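# Flip open the hinged lids of two empty tubes

## Task

Open the hinged lid on each of the two empty sample tubes, and finish with both tubes still standing in their stand and both lids open.

## Robot and tools

Robot: two arms, left_arm and right_arm, each ending in the same five-finger right hand, so the hands are not mirror images. Base positions in the scene frame: left_arm at (+0.040, +0.764, +0.049) m and right_arm at (-0.012, -0.709, +0.049) m. Scene frame: origin at table-top height midway between the arms, +z up, +x out over the table, left_arm on the +y side. Image left and right do not match arm names. Cameras, all 672x504: cam_high, cam_low, cam_left_wrist, cam_right_wrist.

Hand point: a point 0.05 m in front of the palm and 0.15 m from the wrist flange. Its +z runs along the straight fingers, +y points out of the palm, and +x runs across the palm away from the thumb. Straight fingertips reach 0.06 to 0.07 m past it along +z, 0.06 m behind it along -y. A wrist bracket on the little-finger side can strike things, and with the fingers level the wrist can hang below the hand point and touch the table first.

Row layout (28 numbers, each in [-1, 1], always both arms): left_arm dx, dy, dz, rx, ry, rz; left hand little, ring, middle, index, thumb_bend, thumb_turn, force_limit, speed; then the same 14 for right_arm. The six pose numbers are an offset, not a pose: measured from that arm's Hand target as it stood when the action or move began, along that Hand target's own axes. 1.0 equals 0.6 m for dx, dy, dz and 180 degrees for rx, ry, rz, which form one rotation vector. All zeros re-asks for the current Hand target. The six finger numbers are absolute targets: +1 open/straight, -1 closed; thumb_turn -1 puts the thumb in front of the palm facing the fingers, +1 beside the palm. force_limit runs from about 0 N at -1 to 10 N at +1 (15 N for the two thumb motors); speed rises from almost 0 at -1 to full at +0.48 and stays full above. No hand number means 'unchanged': to keep a hand as it is, resend the eight hand numbers of the last row actually run for it; if none has run yet, send its hand_measured plus hand_force_limit and hand_speed. For a gentle grip close with speed at -0.94 or lower. The closed thumb and fingers fit objects about 0.035 to 0.065 m thick, or a handle down to about 0.025 m.

Tools:
- execute_actions(actions, cameras): actions is a list of actions; each action is a list of up to 15 rows, one per 1/30 s step, and a short action repeats its last row to fill 15 steps. Every row of an action counts from the action's start pose, not the row before. Images come back only when actions is empty or cameras names some.
- move(target, speed, blend, stop_force, zero, blocking, cameras): steers each hand point in a straight line. target is one 28-number row or a list of up to 15 rows, every row an offset from the same starting Hand targets. speed in m/s, 0.002 to 3.2, default 0.25 (turns up to twice that in rad/s); one number or one per target. blend in metres rounds corners in a list. stop_force in N, 4 to 120, one value for both arms, ends an arm's path when its wrist sensor feels that much push against the motion; leave it out when backing off something being pressed. zero (only with stop_force) re-zeroes before the move, default true. blocking=false returns early, not allowed with stop_force. Paths do not avoid obstacles; passing near an arm's own base can flip its shoulder, so route around it.
- wait(seconds 0 to 10, cameras); stop(cameras) brakes a running move.
- zoom_image(camera, region [x0, y0, x1, y1] in pixels, at most 504 wide and high) on the newest image of that camera.
- show_instructions() shows reference pages; zero_wrist_force(arm) tares that wrist sensor; finished_scene(scene) ends the current scene with its number.

Results: end_effector_position (m), end_effector_quat_wxyz and velocities in the scene frame; Hand target, the pose next offsets start from (the hand often rests a bit short; resend the gap as an offset). Orientation commands are clipped each step to within 32 degrees of the measured one. hand_measured, hand_stopped_by (moving, target, force, stalled, fault) and hand_load_n list six values in motor order; a dropped grip shows as load near 0. Wrist force and torque are along the hand's own axes, plus a peak line. Joint velocities may read within noise. A move adds a move: line: done, off_target, moving, held or fault, with limits=paced (pose clipped) or limits=held (steps withheld). MOTOR HOT warns of heating; at 85 °C the arm brakes for 30 to 60 s.

Avoid: contact torque at joint limits (shoulders 293, elbow 133, wrists 48 N m) or outside force near 150 N, each of which stops the arm for 10 s; the arms are stiff, so aim only slightly past a firm contact and go slowly. Do not let the arms or hands press on each other, do not knock tubes over or out of the stand, do not drop or fling things, and never let anything end up off the table. Hard hits, heavy finger loads and arm stops all count against the result.

Each tool is called after ">>>" as name([rows], argument=value, ...), one row to a line, values as JSON.

Reference images:

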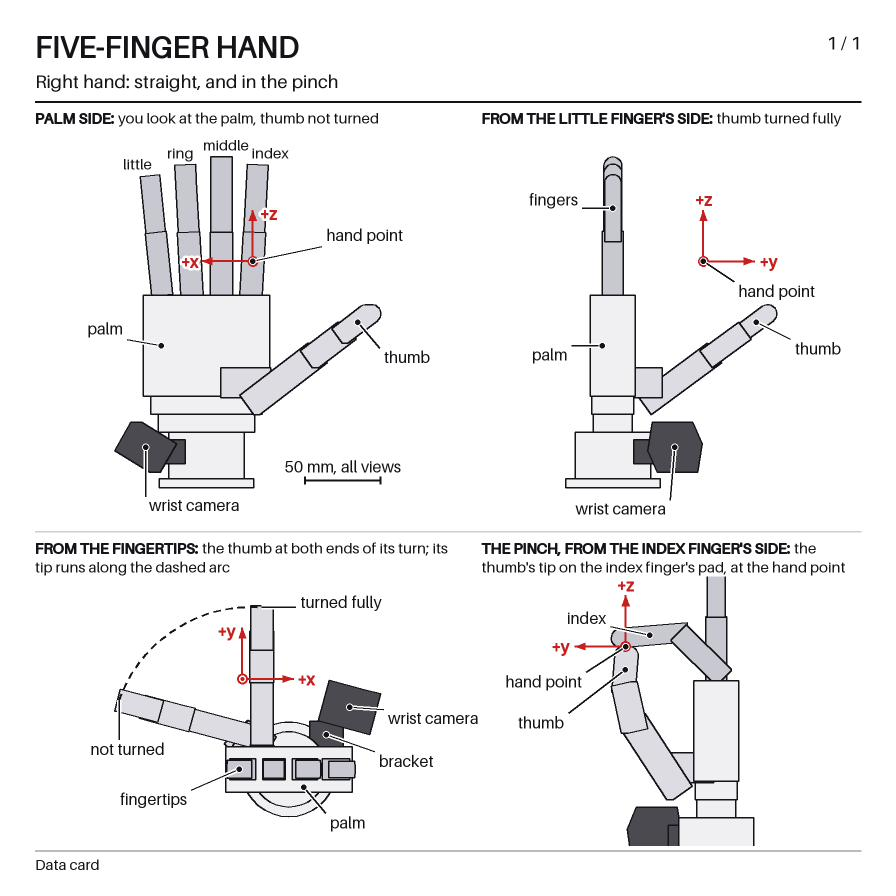

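## Session

>>> execute_actions(actions=[])

Scene clock: 0.00 s.
left_arm: end_effector_position=(-0.1016, +1.2386, +0.6795) hand_measured=(+1.000, +1.000, +1.000, +1.000, +1.000, +1.000) hand_load_n=(+0.0, +0.0, +0.0, +0.0, +0.0, +0.0) hand_stopped_by=(target, target, target, target, target, target) hand_force_limit=0.00 hand_speed=-0.80 end_effector_quat_wxyz=(+0.095, +0.707, -0.701, -0.022) | right_arm: end_effector_position=(+0.0635, -1.1779, +0.6134) hand_measured=(+1.000, +1.000, +1.000, +1.000, +1.000, +1.000) hand_load_n=(+0.0, +0.0, +0.0, +0.0, +0.0, +0.0) hand_stopped_by=(target, target, target, target, target, target) hand_force_limit=0.00 hand_speed=-0.80 end_effector_quat_wxyz=(-0.025, +0.767, +0.634, +0.091)
Joint positions: left_arm=[1.314 -1.584 1.453 1.851 1.444 -1.886] | right_arm=[-1.966 -1.601 1.58 1.777 1.53 -1.779]
Joint velocities: within noise
Joint torques (N m): no reading
Wrist force (N): no reading
Wrist torque (N m): no reading
Wrist force, peak (N): no reading
Hand target: left_arm -0.1016, +1.2386, +0.6795; +0.095, +0.707, -0.701, -0.022 | right_arm +0.0635, -1.1779, +0.6134; -0.025, +0.767, +0.634, +0.091

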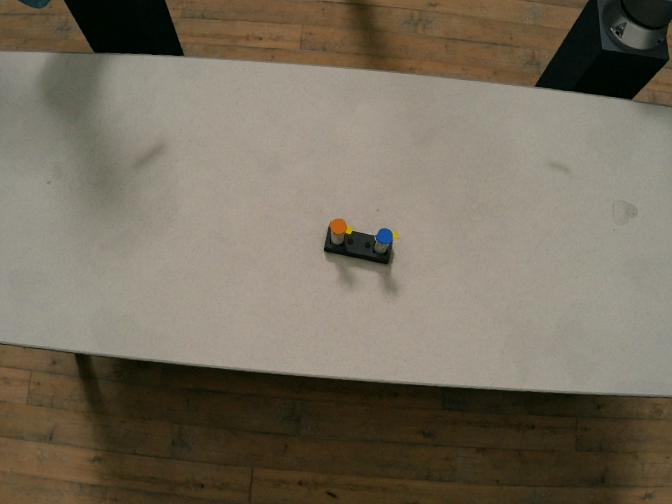

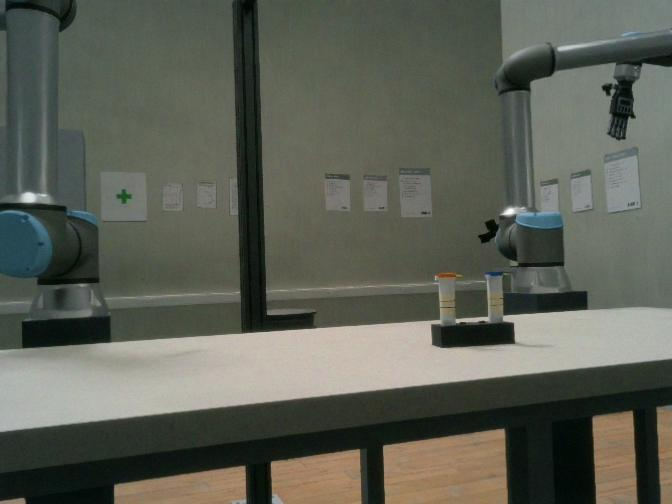

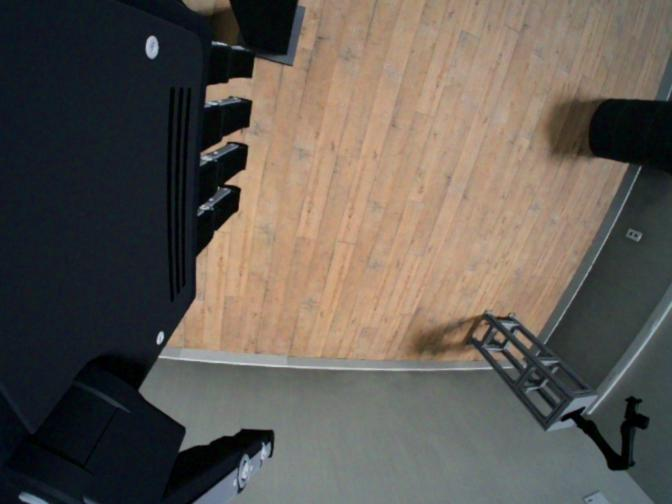

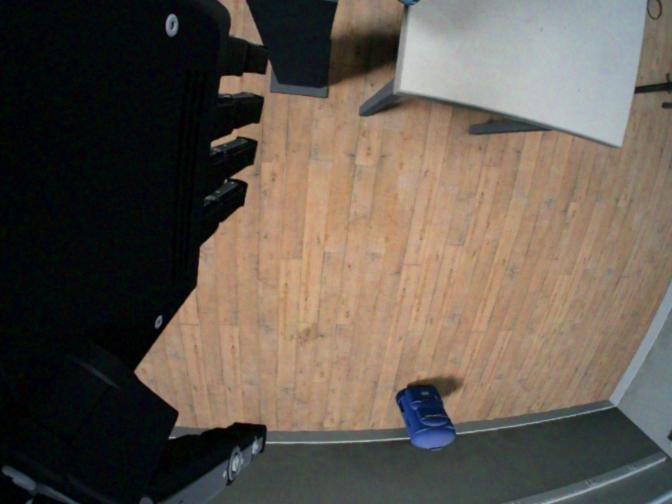

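>>> zoom_image(camera="cam_high", region=[290, 180, 430, 300])

>>> zoom_image(camera="cam_low", region=[410, 250, 540, 360])

Scaled by 3.600 from the camera's 672x504 image, which has a finer 960x720 frame.

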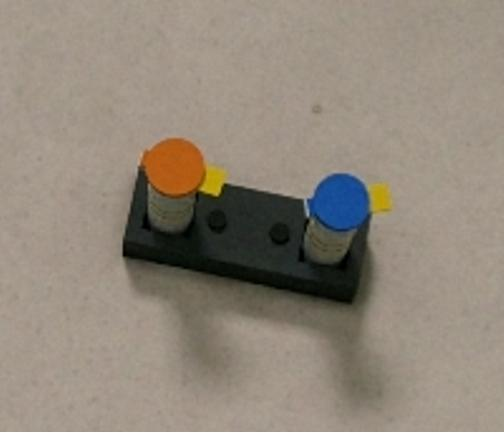

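Scaled by 3.877 from the camera's 672x504 image, which has a finer 960x720 frame.

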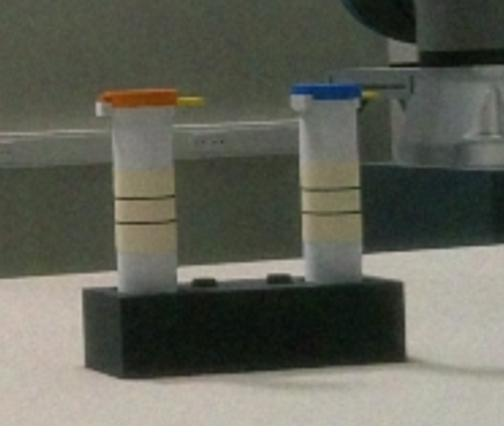

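>>> move([
  [0.1483,-0.9291,-0.0056,0.067,0.0156,-0.4957,1,1,1,1,1,1,0,-0.8,0,0,0,0,0,0,1,1,1,1,1,1,0,-0.8],
], speed=0.35)

Scene clock: 10.20 s.
left_arm: end_effector_position=(+0.4502, +1.1506, +0.5998) hand_measured=(+1.000, +1.000, +1.000, +1.000, +1.000, +1.000) hand_load_n=(+0.0, +0.0, +0.0, +0.0, +0.0, +0.0) hand_stopped_by=(target, target, target, target, target, target) hand_force_limit=0.00 hand_speed=-0.80 end_effector_quat_wxyz=(+0.000, +1.000, +0.000, +0.000) | right_arm: end_effector_position=(+0.0635, -1.1779, +0.6134) hand_measured=(+1.000, +1.000, +1.000, +1.000, +1.000, +1.000) hand_load_n=(+0.0, -0.5, +0.0, +0.0, +0.0, +0.0) hand_stopped_by=(target, target, target, target, target, target) hand_force_limit=0.00 hand_speed=-0.80 end_effector_quat_wxyz=(-0.025, +0.767, +0.634, +0.091)
Joint positions: left_arm=[0.551 -1.317 1.241 1.648 1.571 -4.201] | right_arm=[-1.966 -1.601 1.58 1.777 1.53 -1.779]
Joint torques (N m): left_arm=[-11.25 -49.49 -46.96 6.62 -2.5 -2.77] | right_arm=[0.61 -36.96 -40.83 5.02 0.14 0.09]
Wrist force (N): left_arm=[-0.1 0.3 0.0] | right_arm=[0.0 -0.2 -0.3]
Wrist torque (N m): left_arm=[0.09 0.01 0.10] | right_arm=[0.00 0.01 -0.01]
Wrist force, peak (N): left_arm=[0.2 1.7 -0.3] | right_arm=[-0.4 -0.7 -0.4]
Hand target: left_arm +0.4503, +1.1506, +0.5998; +0.000, +1.000, +0.000, +0.000 | right_arm +0.0635, -1.1779, +0.6134; -0.025, +0.767, +0.634, +0.091
Off the commanded pose: left_arm 0.000 m, 0 deg | right_arm 0.000 m, 0 deg.
move: done

>>> move([
  [0.2167,0.883,0.1667,0,0,0,1,1,1,1,1,1,0,-0.8,0,0,0,0,0,0,1,1,1,1,1,1,0,-0.8],
  [0.1833,1.0,0.2,0,0,0,1,1,1,1,1,1,0,-0.8,0,0,0,0,0,0,1,1,1,1,1,1,0,-0.8],
], speed=0.4, blend=[0.05,0], cameras=["all"])

Scene clock: 13.17 s.
left_arm: end_effector_position=(+0.5608, +0.5508, +0.4802) hand_measured=(+1.000, +1.000, +1.000, +1.000, +1.000, +1.000) hand_load_n=(+0.0, +0.0, +0.0, +0.0, +0.0, +0.0) hand_stopped_by=(target, target, target, target, target, target) hand_force_limit=0.00 hand_speed=-0.80 end_effector_quat_wxyz=(+0.000, +1.000, +0.000, +0.000) | right_arm: end_effector_position=(+0.0635, -1.1779, +0.6134) hand_measured=(+1.000, +1.000, +1.000, +1.000, +1.000, +1.000) hand_load_n=(+0.0, +0.0, +0.0, +0.0, +0.0, +0.0) hand_stopped_by=(target, target, target, target, target, target) hand_force_limit=0.00 hand_speed=-0.80 end_effector_quat_wxyz=(-0.025, +0.767, +0.634, +0.091)
Joint positions: left_arm=[-0.539 -1.407 1.559 1.418 1.572 -5.292] | right_arm=[-1.966 -1.601 1.58 1.777 1.53 -1.779]
Joint torques (N m): left_arm=[-11.73 -41.59 -42.62 1.7 -2.23 -2.34] | right_arm=[2.29 -36.7 -41.5 4.76 0.14 -0.13]
Wrist force (N): left_arm=[0.1 0.5 0.1] | right_arm=[-0.1 0.0 -0.2]
Wrist torque (N m): left_arm=[0.12 -0.01 0.14] | right_arm=[0.01 0.01 -0.01]
Wrist force, peak (N): left_arm=[-0.3 2.4 0.8] | right_arm=[-0.8 0.1 0.1]
Hand target: left_arm +0.5608, +0.5506, +0.4802; +0.000, +1.000, +0.000, +0.000 | right_arm +0.0635, -1.1779, +0.6134; -0.025, +0.767, +0.634, +0.091
Off the commanded pose: left_arm 0.000 m, 0 deg | right_arm 0.000 m, 0 deg.
move: done; blend cut to 0.0378 m at target 1

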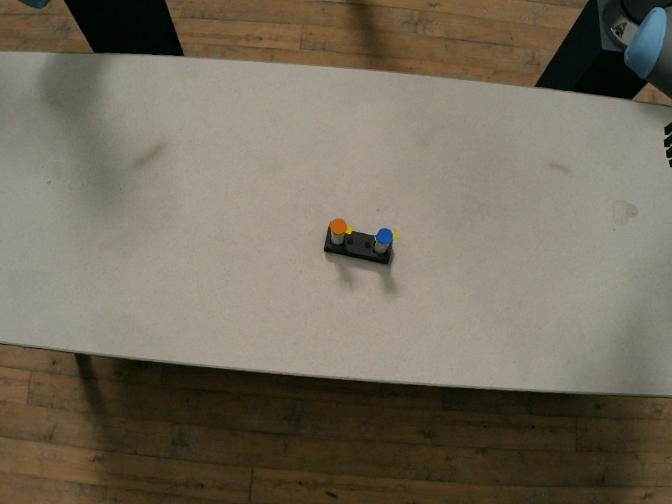

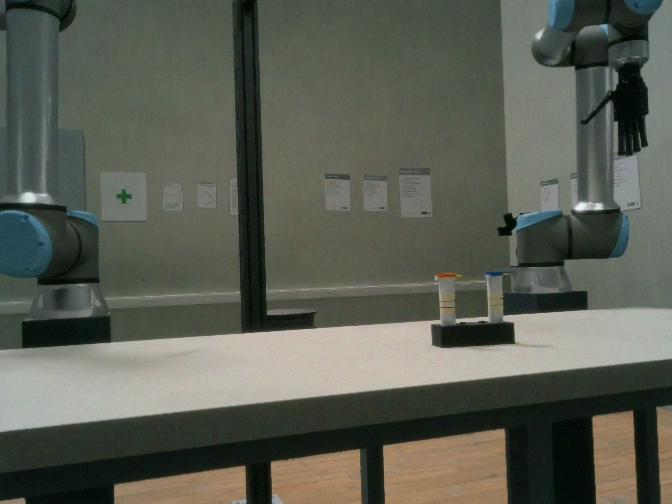

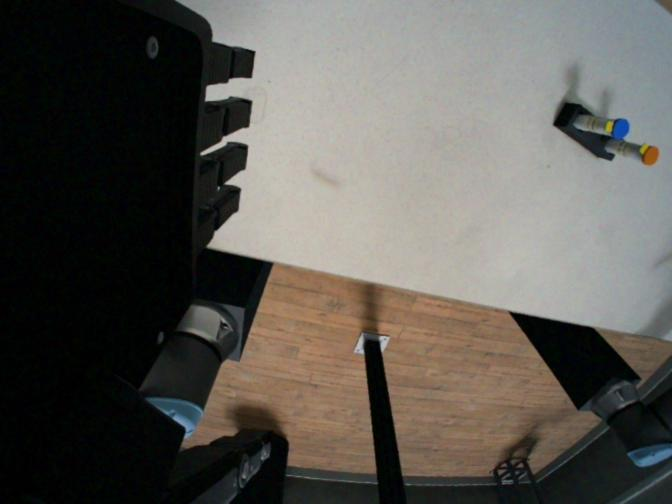

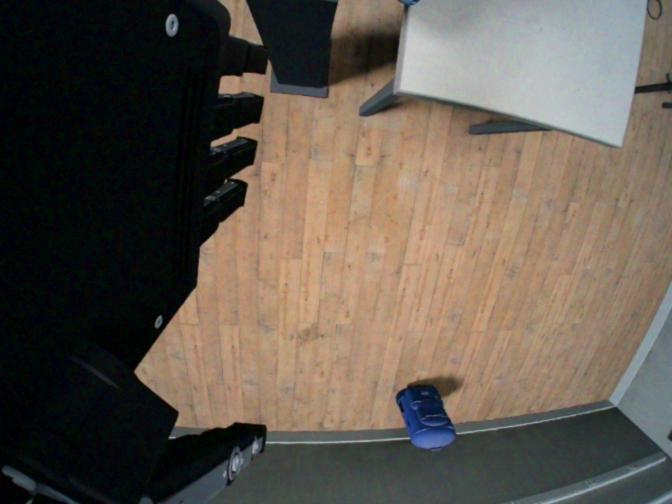

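>>> move([
  [0.0,0.5833,0.1,0,0,0,1,1,1,1,1,1,0,-0.8,0,0,0,0,0,0,1,1,1,1,1,1,0,-0.8],
], speed=0.3, cameras=["all"])

Scene clock: 15.23 s.
left_arm: end_effector_position=(+0.5611, +0.2007, +0.4205) hand_measured=(+1.000, +1.000, +1.000, +1.000, +1.000, +1.000) hand_load_n=(+0.0, +0.5, +0.0, +0.0, +0.0, +0.0) hand_stopped_by=(target, target, target, target, target, target) hand_force_limit=0.00 hand_speed=-0.80 end_effector_quat_wxyz=(+0.000, +1.000, +0.000, +0.000) | right_arm: end_effector_position=(+0.0635, -1.1779, +0.6134) hand_measured=(+1.000, +1.000, +1.000, +1.000, +1.000, +1.000) hand_load_n=(+0.0, -0.5, +0.0, +0.0, +0.0, +0.0) hand_stopped_by=(target, target, target, target, target, target) hand_force_limit=0.00 hand_speed=-0.80 end_effector_quat_wxyz=(-0.025, +0.767, +0.634, +0.091)
Joint positions: left_arm=[-0.935 -1.095 1.247 1.418 1.572 -5.687] | right_arm=[-1.966 -1.601 1.58 1.777 1.53 -1.779]
Joint torques (N m): left_arm=[-14.75 -65.05 -44.77 6.94 -2.34 -3.53] | right_arm=[0.67 -37.16 -41.05 4.37 -0.05 -0.2]
Wrist force (N): left_arm=[-0.1 0.6 0.1] | right_arm=[-0.2 -0.2 -0.5]
Wrist torque (N m): left_arm=[0.13 0.01 0.14] | right_arm=[0.00 0.04 -0.01]
Wrist force, peak (N): left_arm=[-0.2 2.1 0.2] | right_arm=[-0.5 -0.2 -0.6]
Hand target: left_arm +0.5611, +0.2006, +0.4205; +0.000, +1.000, +0.000, +0.000 | right_arm +0.0635, -1.1779, +0.6134; -0.025, +0.767, +0.634, +0.091
Off the commanded pose: left_arm 0.000 m, 0 deg | right_arm 0.000 m, 0 deg.
move: done

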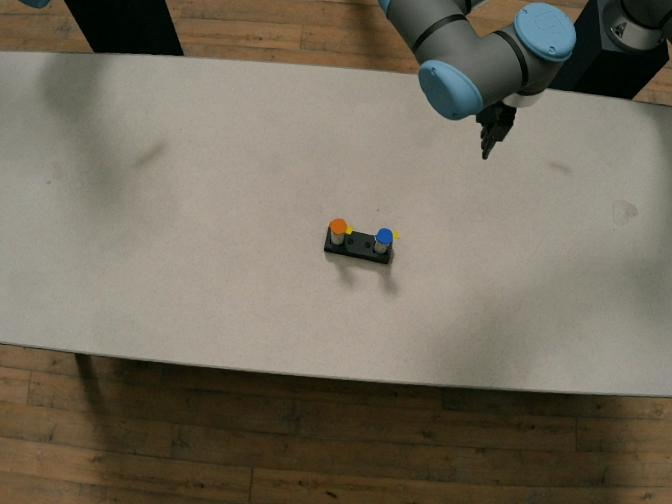

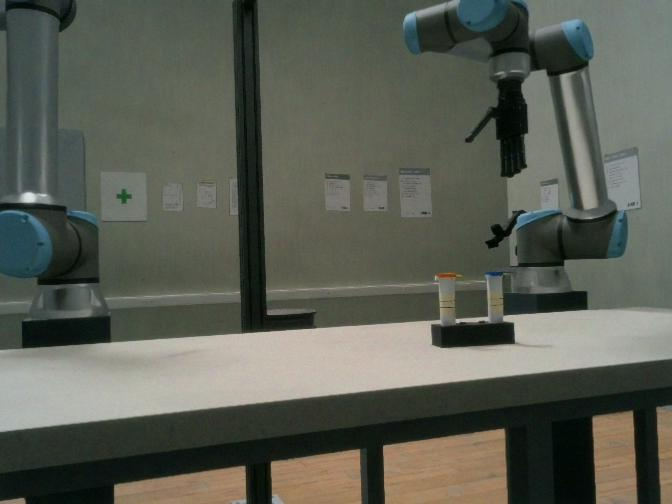

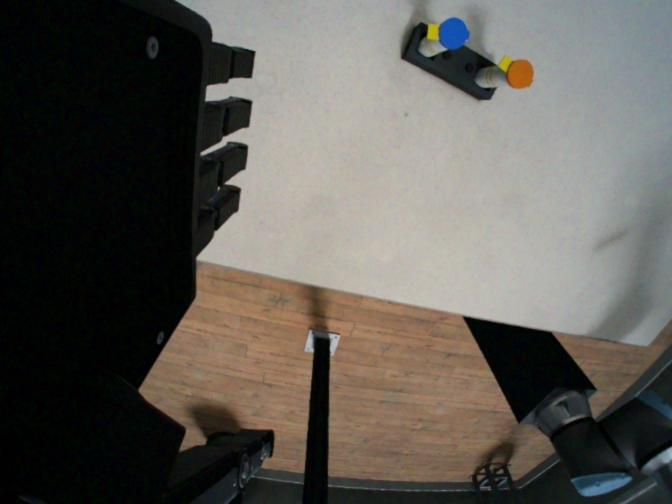

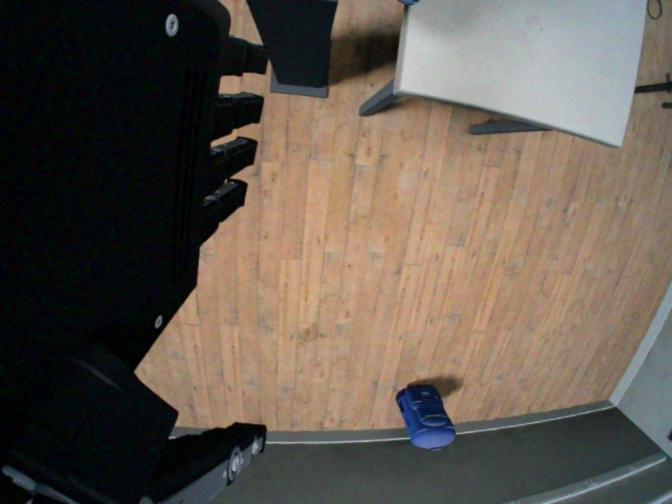

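>>> zoom_image(camera="cam_left_wrist", region=[370, 0, 570, 120])

Scaled by 2.520 from the camera's 672x504 image, which has a finer 960x720 frame.

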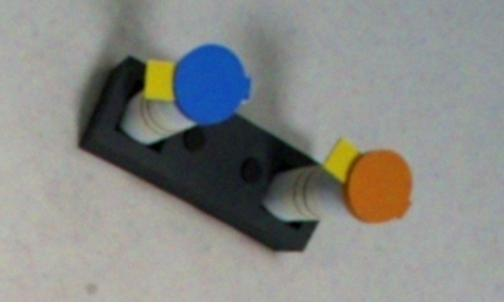

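>>> zoom_image(camera="cam_high", region=[440, 80, 560, 180])

>>> zoom_image(camera="cam_low", region=[430, 60, 570, 200])

Scaled by 4.200 from the camera's 672x504 image, which has a finer 960x720 frame.

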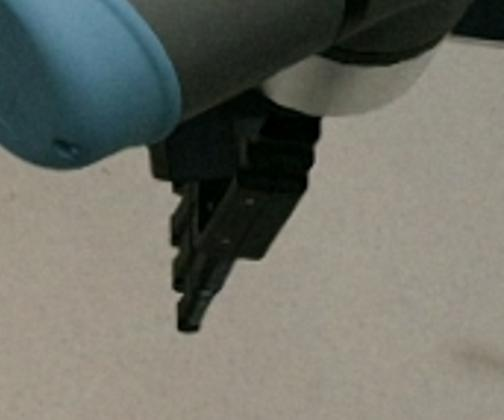

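Scaled by 3.600 from the camera's 672x504 image, which has a finer 960x720 frame.

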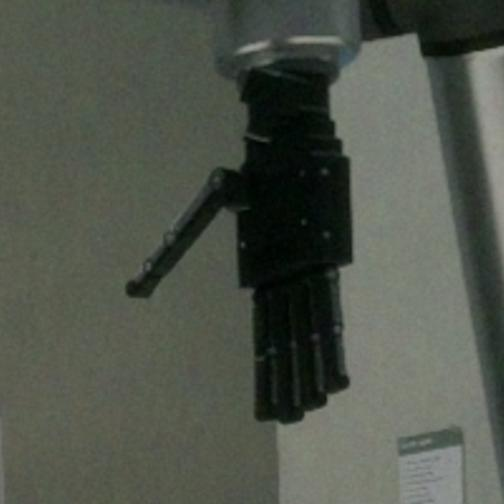

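>>> move([
  [0.15,0.0833,0.0,0,0,0,-1,-1,-1,1,1,1,0,0,0,0,0,0,0,0,1,1,1,1,1,1,0,-0.8],
], speed=0.3, cameras=["all"])

>>> zoom_image(camera="cam_high", region=[300, 130, 540, 300])

>>> zoom_image(camera="cam_low", region=[410, 60, 590, 360])

Scene clock: 18.63 s.
left_arm: end_effector_position=(+0.6511, +0.1508, +0.4205) hand_measured=(-1.000, -1.000, -1.000, +1.000, +1.000, +1.000) hand_load_n=(+0.0, +0.0, +0.0, -0.5, +0.0, +0.0) hand_stopped_by=(target, target, target, target, target, target) hand_force_limit=0.00 hand_speed=0.00 end_effector_quat_wxyz=(+0.000, +1.000, +0.000, +0.000) | right_arm: end_effector_position=(+0.0635, -1.1779, +0.6134) hand_measured=(+1.000, +1.000, +1.000, +1.000, +1.000, +1.000) hand_load_n=(+0.0, +0.0, +0.0, +0.0, +0.0, +0.0) hand_stopped_by=(target, target, target, target, target, target) hand_force_limit=0.00 hand_speed=-0.80 end_effector_quat_wxyz=(-0.025, +0.767, +0.634, +0.091)
Joint positions: left_arm=[-0.878 -0.907 0.95 1.527 1.572 -5.631] | right_arm=[-1.966 -1.601 1.58 1.777 1.53 -1.779]
Joint torques (N m): left_arm=[10.12 -83.4 -46.98 6.34 2.31 3.15] | right_arm=[-0.12 -35.26 -40.87 4.77 0.13 -0.24]
Wrist force (N): left_arm=[0.4 0.3 0.4] | right_arm=[-0.2 -0.3 -0.2]
Wrist torque (N m): left_arm=[0.07 -0.07 -0.07] | right_arm=[-0.04 0.03 -0.02]
Wrist force, peak (N): left_arm=[1.5 1.1 0.4] | right_arm=[-0.3 -0.8 -0.3]
Hand target: left_arm +0.6512, +0.1507, +0.4205; +0.000, +1.000, +0.000, +0.000 | right_arm +0.0635, -1.1779, +0.6134; -0.025, +0.767, +0.634, +0.091
Off the commanded pose: left_arm 0.000 m, 0 deg | right_arm 0.000 m, 0 deg.
move: done

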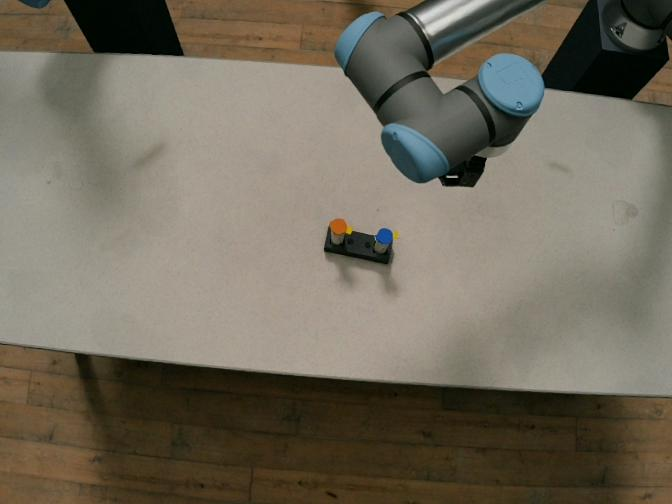

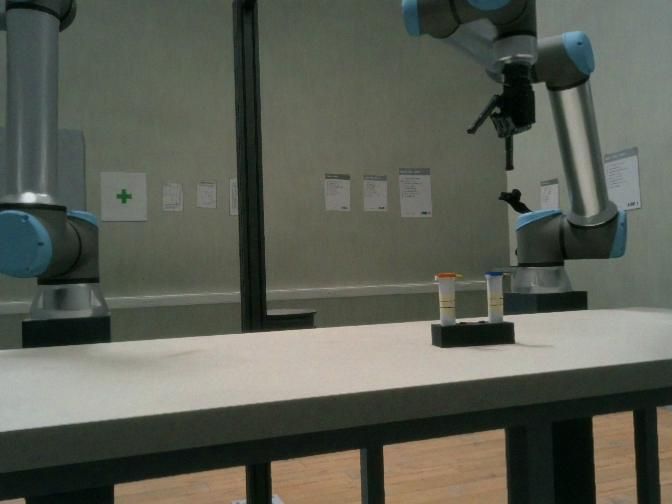

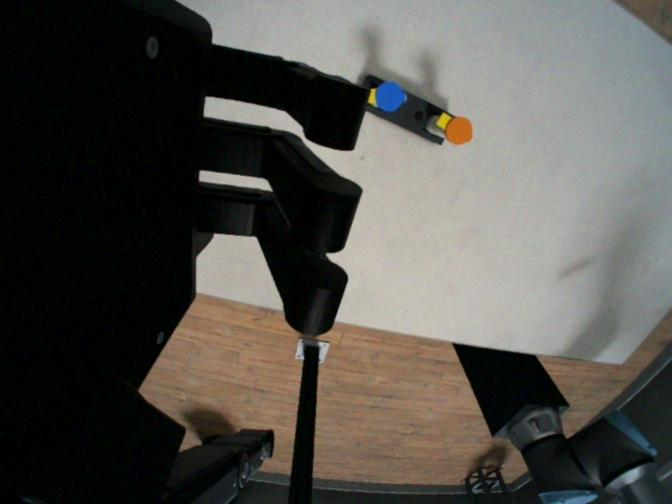

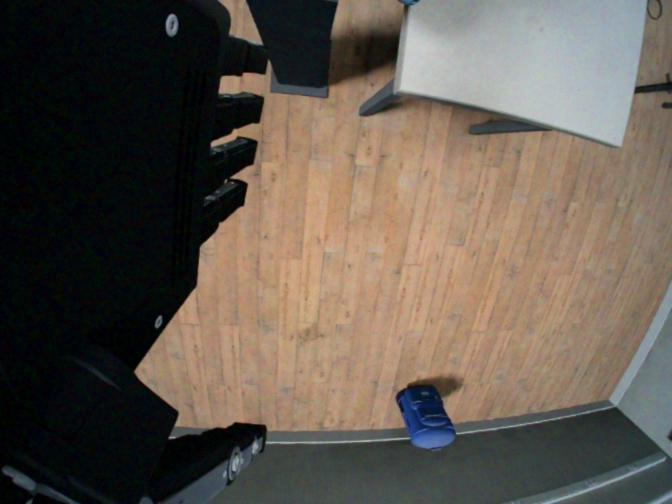

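Scaled by 2.100 from the camera's 672x504 image, which has a finer 960x720 frame.

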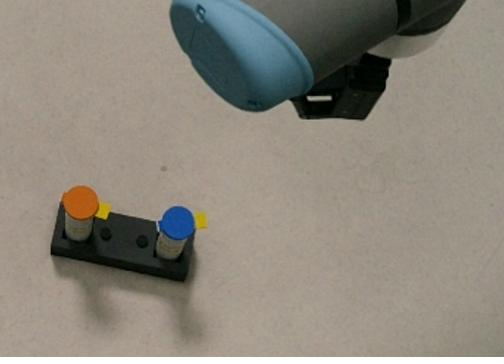

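Scaled by 1.680 from the camera's 672x504 image, which has a finer 960x720 frame.

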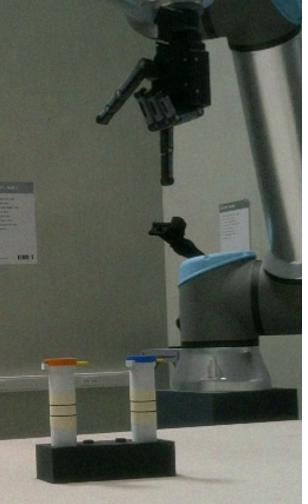

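>>> move([
  [0.0333,-0.0333,0.2,0,0,0,-0.2,-1,-1,-1,1,1,0,0,0,0,0,0,0,0,1,1,1,1,1,1,0,-0.8],
], speed=0.2, cameras=["all"])

>>> zoom_image(camera="cam_high", region=[300, 130, 540, 300])

>>> zoom_image(camera="cam_low", region=[410, 130, 590, 360])

Scene clock: 25.17 s.
left_arm: end_effector_position=(+0.6710, +0.1706, +0.3006) hand_measured=(-0.200, -1.000, -1.000, -1.000, +1.000, +1.000) hand_load_n=(+0.0, +0.0, +0.0, -0.5, +0.0, +0.0) hand_stopped_by=(target, target, target, target, target, target) hand_force_limit=0.00 hand_speed=0.00 end_effector_quat_wxyz=(+0.000, +1.000, +0.000, +0.000) | right_arm: end_effector_position=(+0.0635, -1.1779, +0.6134) hand_measured=(+1.000, +1.000, +1.000, +1.000, +1.000, +1.000) hand_load_n=(+0.0, +0.0, +0.0, +0.0, +0.0, +0.0) hand_stopped_by=(target, target, target, target, target, target) hand_force_limit=0.00 hand_speed=-0.80 end_effector_quat_wxyz=(-0.025, +0.767, +0.634, +0.091)
Joint positions: left_arm=[-0.845 -0.87 1.101 1.34 1.572 -5.598] | right_arm=[-1.966 -1.601 1.58 1.777 1.53 -1.779]
Joint torques (N m): left_arm=[8.1 -81.74 -29.96 2.38 -0.03 3.09] | right_arm=[4.31 -36.82 -41.01 4.95 -0.23 -0.53]
Wrist force (N): left_arm=[0.0 0.3 0.4] | right_arm=[-0.1 0.1 -0.4]
Wrist torque (N m): left_arm=[0.08 -0.01 -0.09] | right_arm=[0.04 0.02 0.00]
Wrist force, peak (N): left_arm=[0.2 0.2 1.6] | right_arm=[-0.7 -0.3 -0.3]
Hand target: left_arm +0.6711, +0.1706, +0.3005; +0.000, +1.000, +0.000, +0.000 | right_arm +0.0635, -1.1779, +0.6134; -0.025, +0.767, +0.634, +0.091
Off the commanded pose: left_arm 0.000 m, 0 deg | right_arm 0.000 m, 0 deg.
move: done

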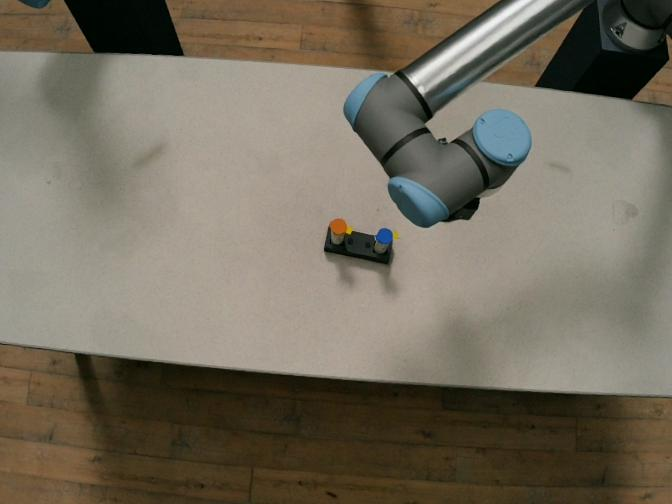

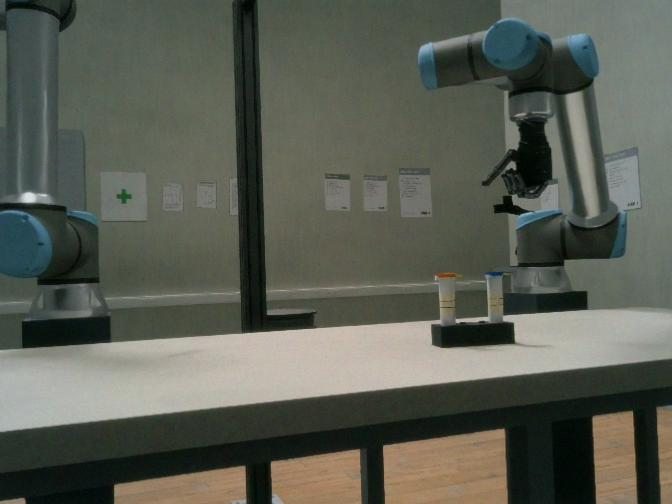

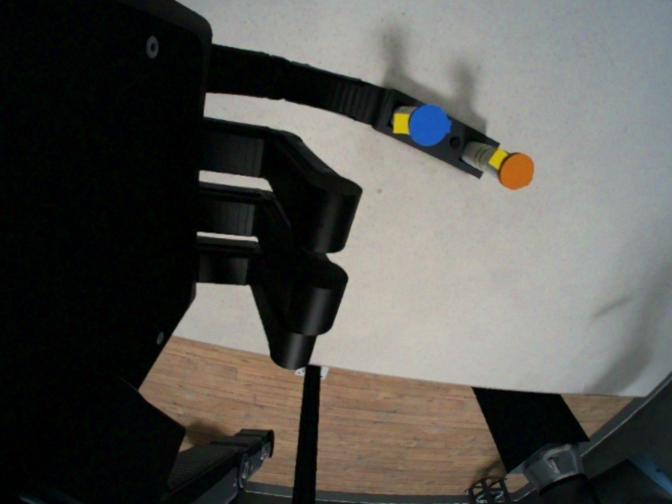

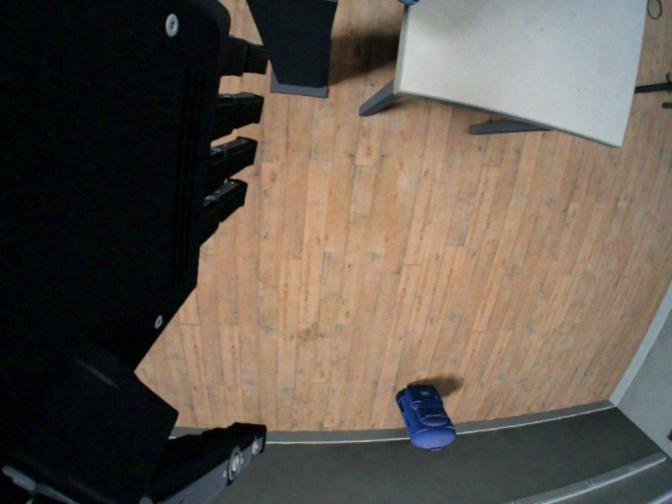

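Scaled by 2.100 from the camera's 672x504 image, which has a finer 960x720 frame.

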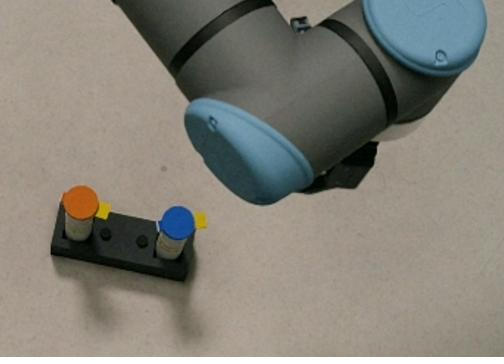

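Scaled by 2.191 from the camera's 672x504 image, which has a finer 960x720 frame.

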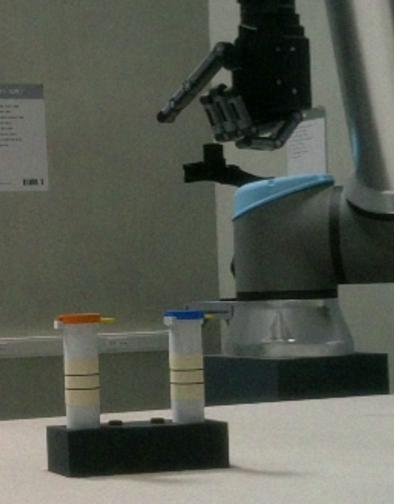

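>>> move([
  [-0.0183,-0.0167,0.1667,0,0,0,-0.2,-1,-1,-1,1,1,0,0,0,0,0,0,0,0,1,1,1,1,1,1,0,-0.8],
], speed=0.2, cameras=["cam_high","cam_low","cam_left_wrist"])

>>> zoom_image(camera="cam_low", region=[410, 200, 570, 360])

>>> zoom_image(camera="cam_high", region=[300, 180, 500, 300])

Scene clock: 27.43 s.
left_arm: end_effector_position=(+0.6600, +0.1805, +0.2006) hand_measured=(-0.200, -1.000, -1.000, -1.000, +1.000, +1.000) hand_load_n=(+0.0, +0.0, +0.0, +0.0, +0.0, +0.0) hand_stopped_by=(target, target, target, target, target, target) hand_force_limit=0.00 hand_speed=0.00 end_effector_quat_wxyz=(+0.000, +1.000, +0.000, +0.000) | right_arm: end_effector_position=(+0.0635, -1.1779, +0.6134) hand_measured=(+1.000, +1.000, +1.000, +1.000, +1.000, +1.000) hand_load_n=(+0.0, +0.0, +0.0, +0.0, +0.0, +0.0) hand_stopped_by=(target, target, target, target, target, target) hand_force_limit=0.00 hand_speed=-0.80 end_effector_quat_wxyz=(-0.025, +0.767, +0.634, +0.091)
Joint positions: left_arm=[-0.847 -0.842 1.235 1.178 1.572 -5.6] | right_arm=[-1.966 -1.601 1.58 1.777 1.53 -1.779]
Joint torques (N m): left_arm=[-12.37 -81.86 -26.91 1.75 -0.25 -3.38] | right_arm=[3.71 -35.31 -42.1 4.89 -0.38 -0.85]
Wrist force (N): left_arm=[0.2 0.3 0.3] | right_arm=[-0.5 -0.1 -0.3]
Wrist torque (N m): left_arm=[0.08 -0.04 0.16] | right_arm=[-0.01 0.07 -0.03]
Wrist force, peak (N): left_arm=[0.1 0.3 1.6] | right_arm=[-0.5 -0.6 -0.4]
Hand target: left_arm +0.6600, +0.1805, +0.2004; +0.000, +1.000, +0.000, +0.000 | right_arm +0.0635, -1.1779, +0.6134; -0.025, +0.767, +0.634, +0.091
Off the commanded pose: left_arm 0.000 m, 0 deg | right_arm 0.000 m, 0 deg.
move: done
Images, in order (width x height): cam_high 672x504, cam_low 672x504, cam_left_wrist 672x504.

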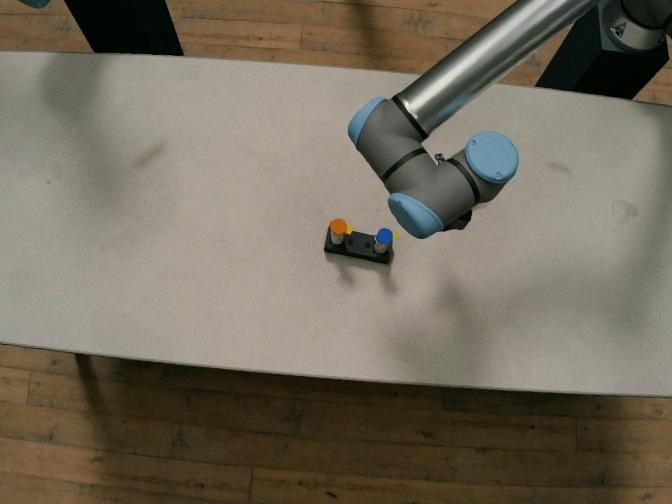

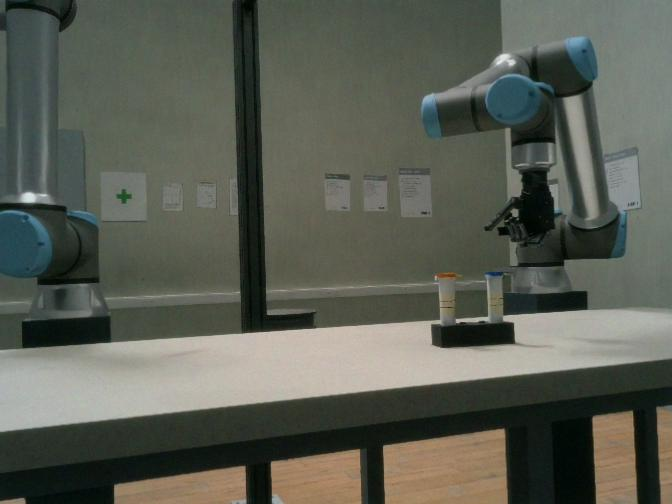

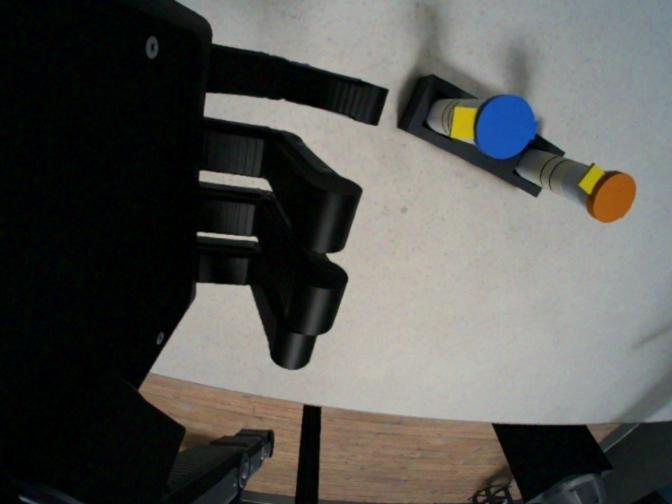

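Scaled by 3.150 from the camera's 672x504 image, which has a finer 960x720 frame.

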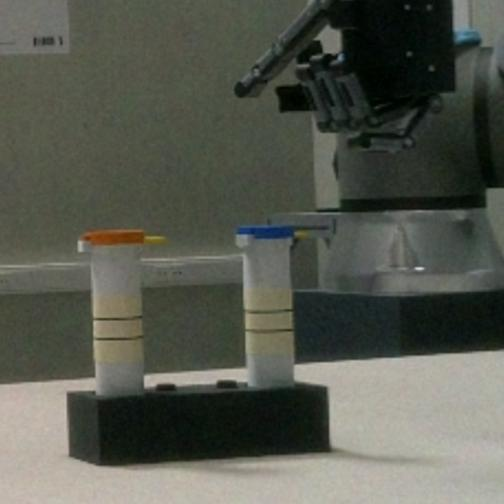

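Scaled by 2.520 from the camera's 672x504 image, which has a finer 960x720 frame.

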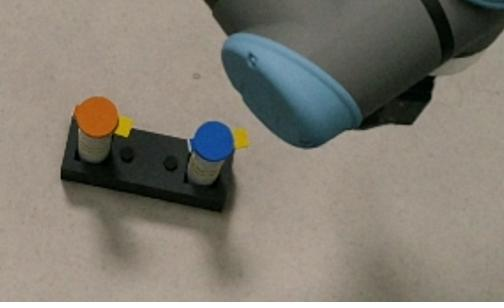

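>>> move([
  [0,0,0.125,0,0,0,-0.2,-1,-1,-1,1,1,0,0,0,0,0,0,0,0,1,1,1,1,1,1,0,-0.8],
], speed=0.15, cameras=["cam_high","cam_low","cam_left_wrist"])

>>> zoom_image(camera="cam_low", region=[430, 240, 550, 360])

>>> zoom_image(camera="cam_left_wrist", region=[300, 20, 600, 240])

Scene clock: 29.53 s.
left_arm: end_effector_position=(+0.6600, +0.1805, +0.1256) hand_measured=(-0.200, -1.000, -1.000, -1.000, +1.000, +1.000) hand_load_n=(+0.0, +0.0, +0.5, +0.0, +0.0, +0.0) hand_stopped_by=(target, target, target, target, target, target) hand_force_limit=0.00 hand_speed=0.00 end_effector_quat_wxyz=(+0.000, +1.000, +0.000, +0.000) | right_arm: end_effector_position=(+0.0635, -1.1779, +0.6134) hand_measured=(+1.000, +1.000, +1.000, +1.000, +1.000, +1.000) hand_load_n=(+0.0, +0.0, +0.0, +0.0, +0.0, +0.0) hand_stopped_by=(target, target, target, target, target, target) hand_force_limit=0.00 hand_speed=-0.80 end_effector_quat_wxyz=(-0.025, +0.767, +0.634, +0.091)
Joint positions: left_arm=[-0.847 -0.786 1.28 1.077 1.572 -5.6] | right_arm=[-1.966 -1.601 1.58 1.777 1.53 -1.779]
Joint torques (N m): left_arm=[-8.79 -83.39 -24.48 1.75 -1.55 -3.33] | right_arm=[4.76 -39.7 -41.96 4.69 0.19 -0.26]
Wrist force (N): left_arm=[0.2 0.5 0.4] | right_arm=[-0.2 -0.4 -0.3]
Wrist torque (N m): left_arm=[0.11 -0.04 0.16] | right_arm=[-0.04 0.03 -0.02]
Wrist force, peak (N): left_arm=[0.2 0.5 1.2] | right_arm=[-0.7 -0.7 -0.4]
Hand target: left_arm +0.6600, +0.1805, +0.1254; +0.000, +1.000, +0.000, +0.000 | right_arm +0.0635, -1.1779, +0.6134; -0.025, +0.767, +0.634, +0.091
Off the commanded pose: left_arm 0.000 m, 0 deg | right_arm 0.000 m, 0 deg.
move: done
Images, in order (width x height): cam_high 672x504, cam_low 672x504, cam_left_wrist 672x504.

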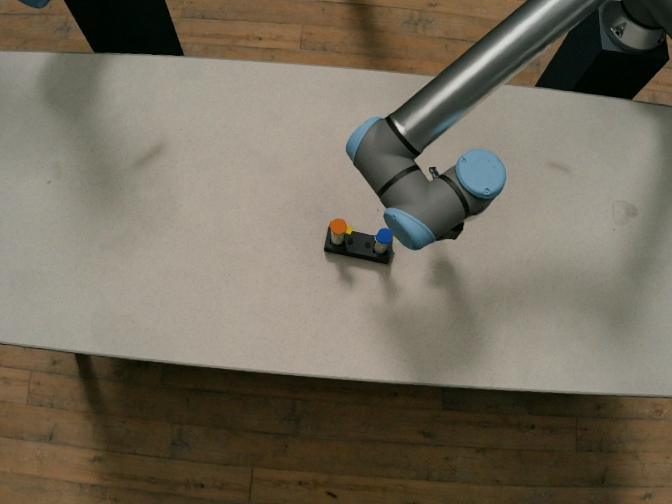

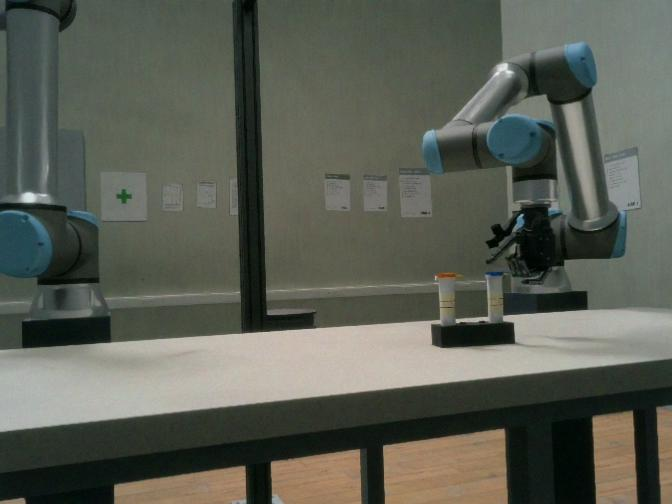

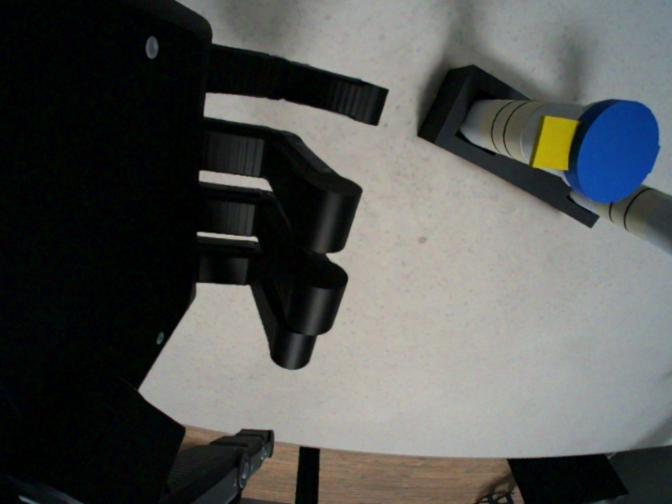

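Scaled by 4.200 from the camera's 672x504 image, which has a finer 960x720 frame.

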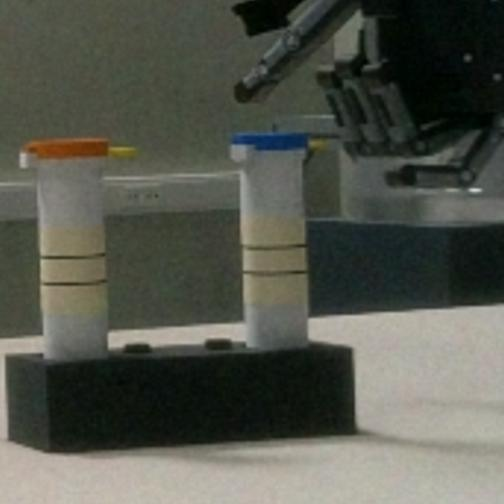

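Scaled by 1.680 from the camera's 672x504 image, which has a finer 960x720 frame.

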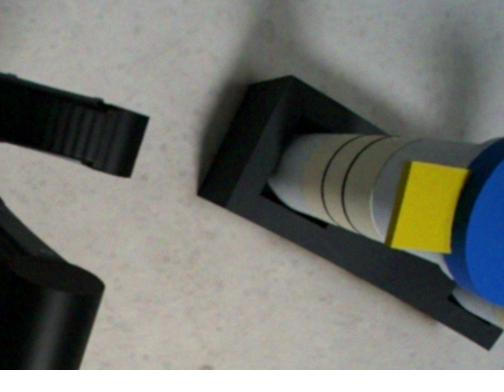

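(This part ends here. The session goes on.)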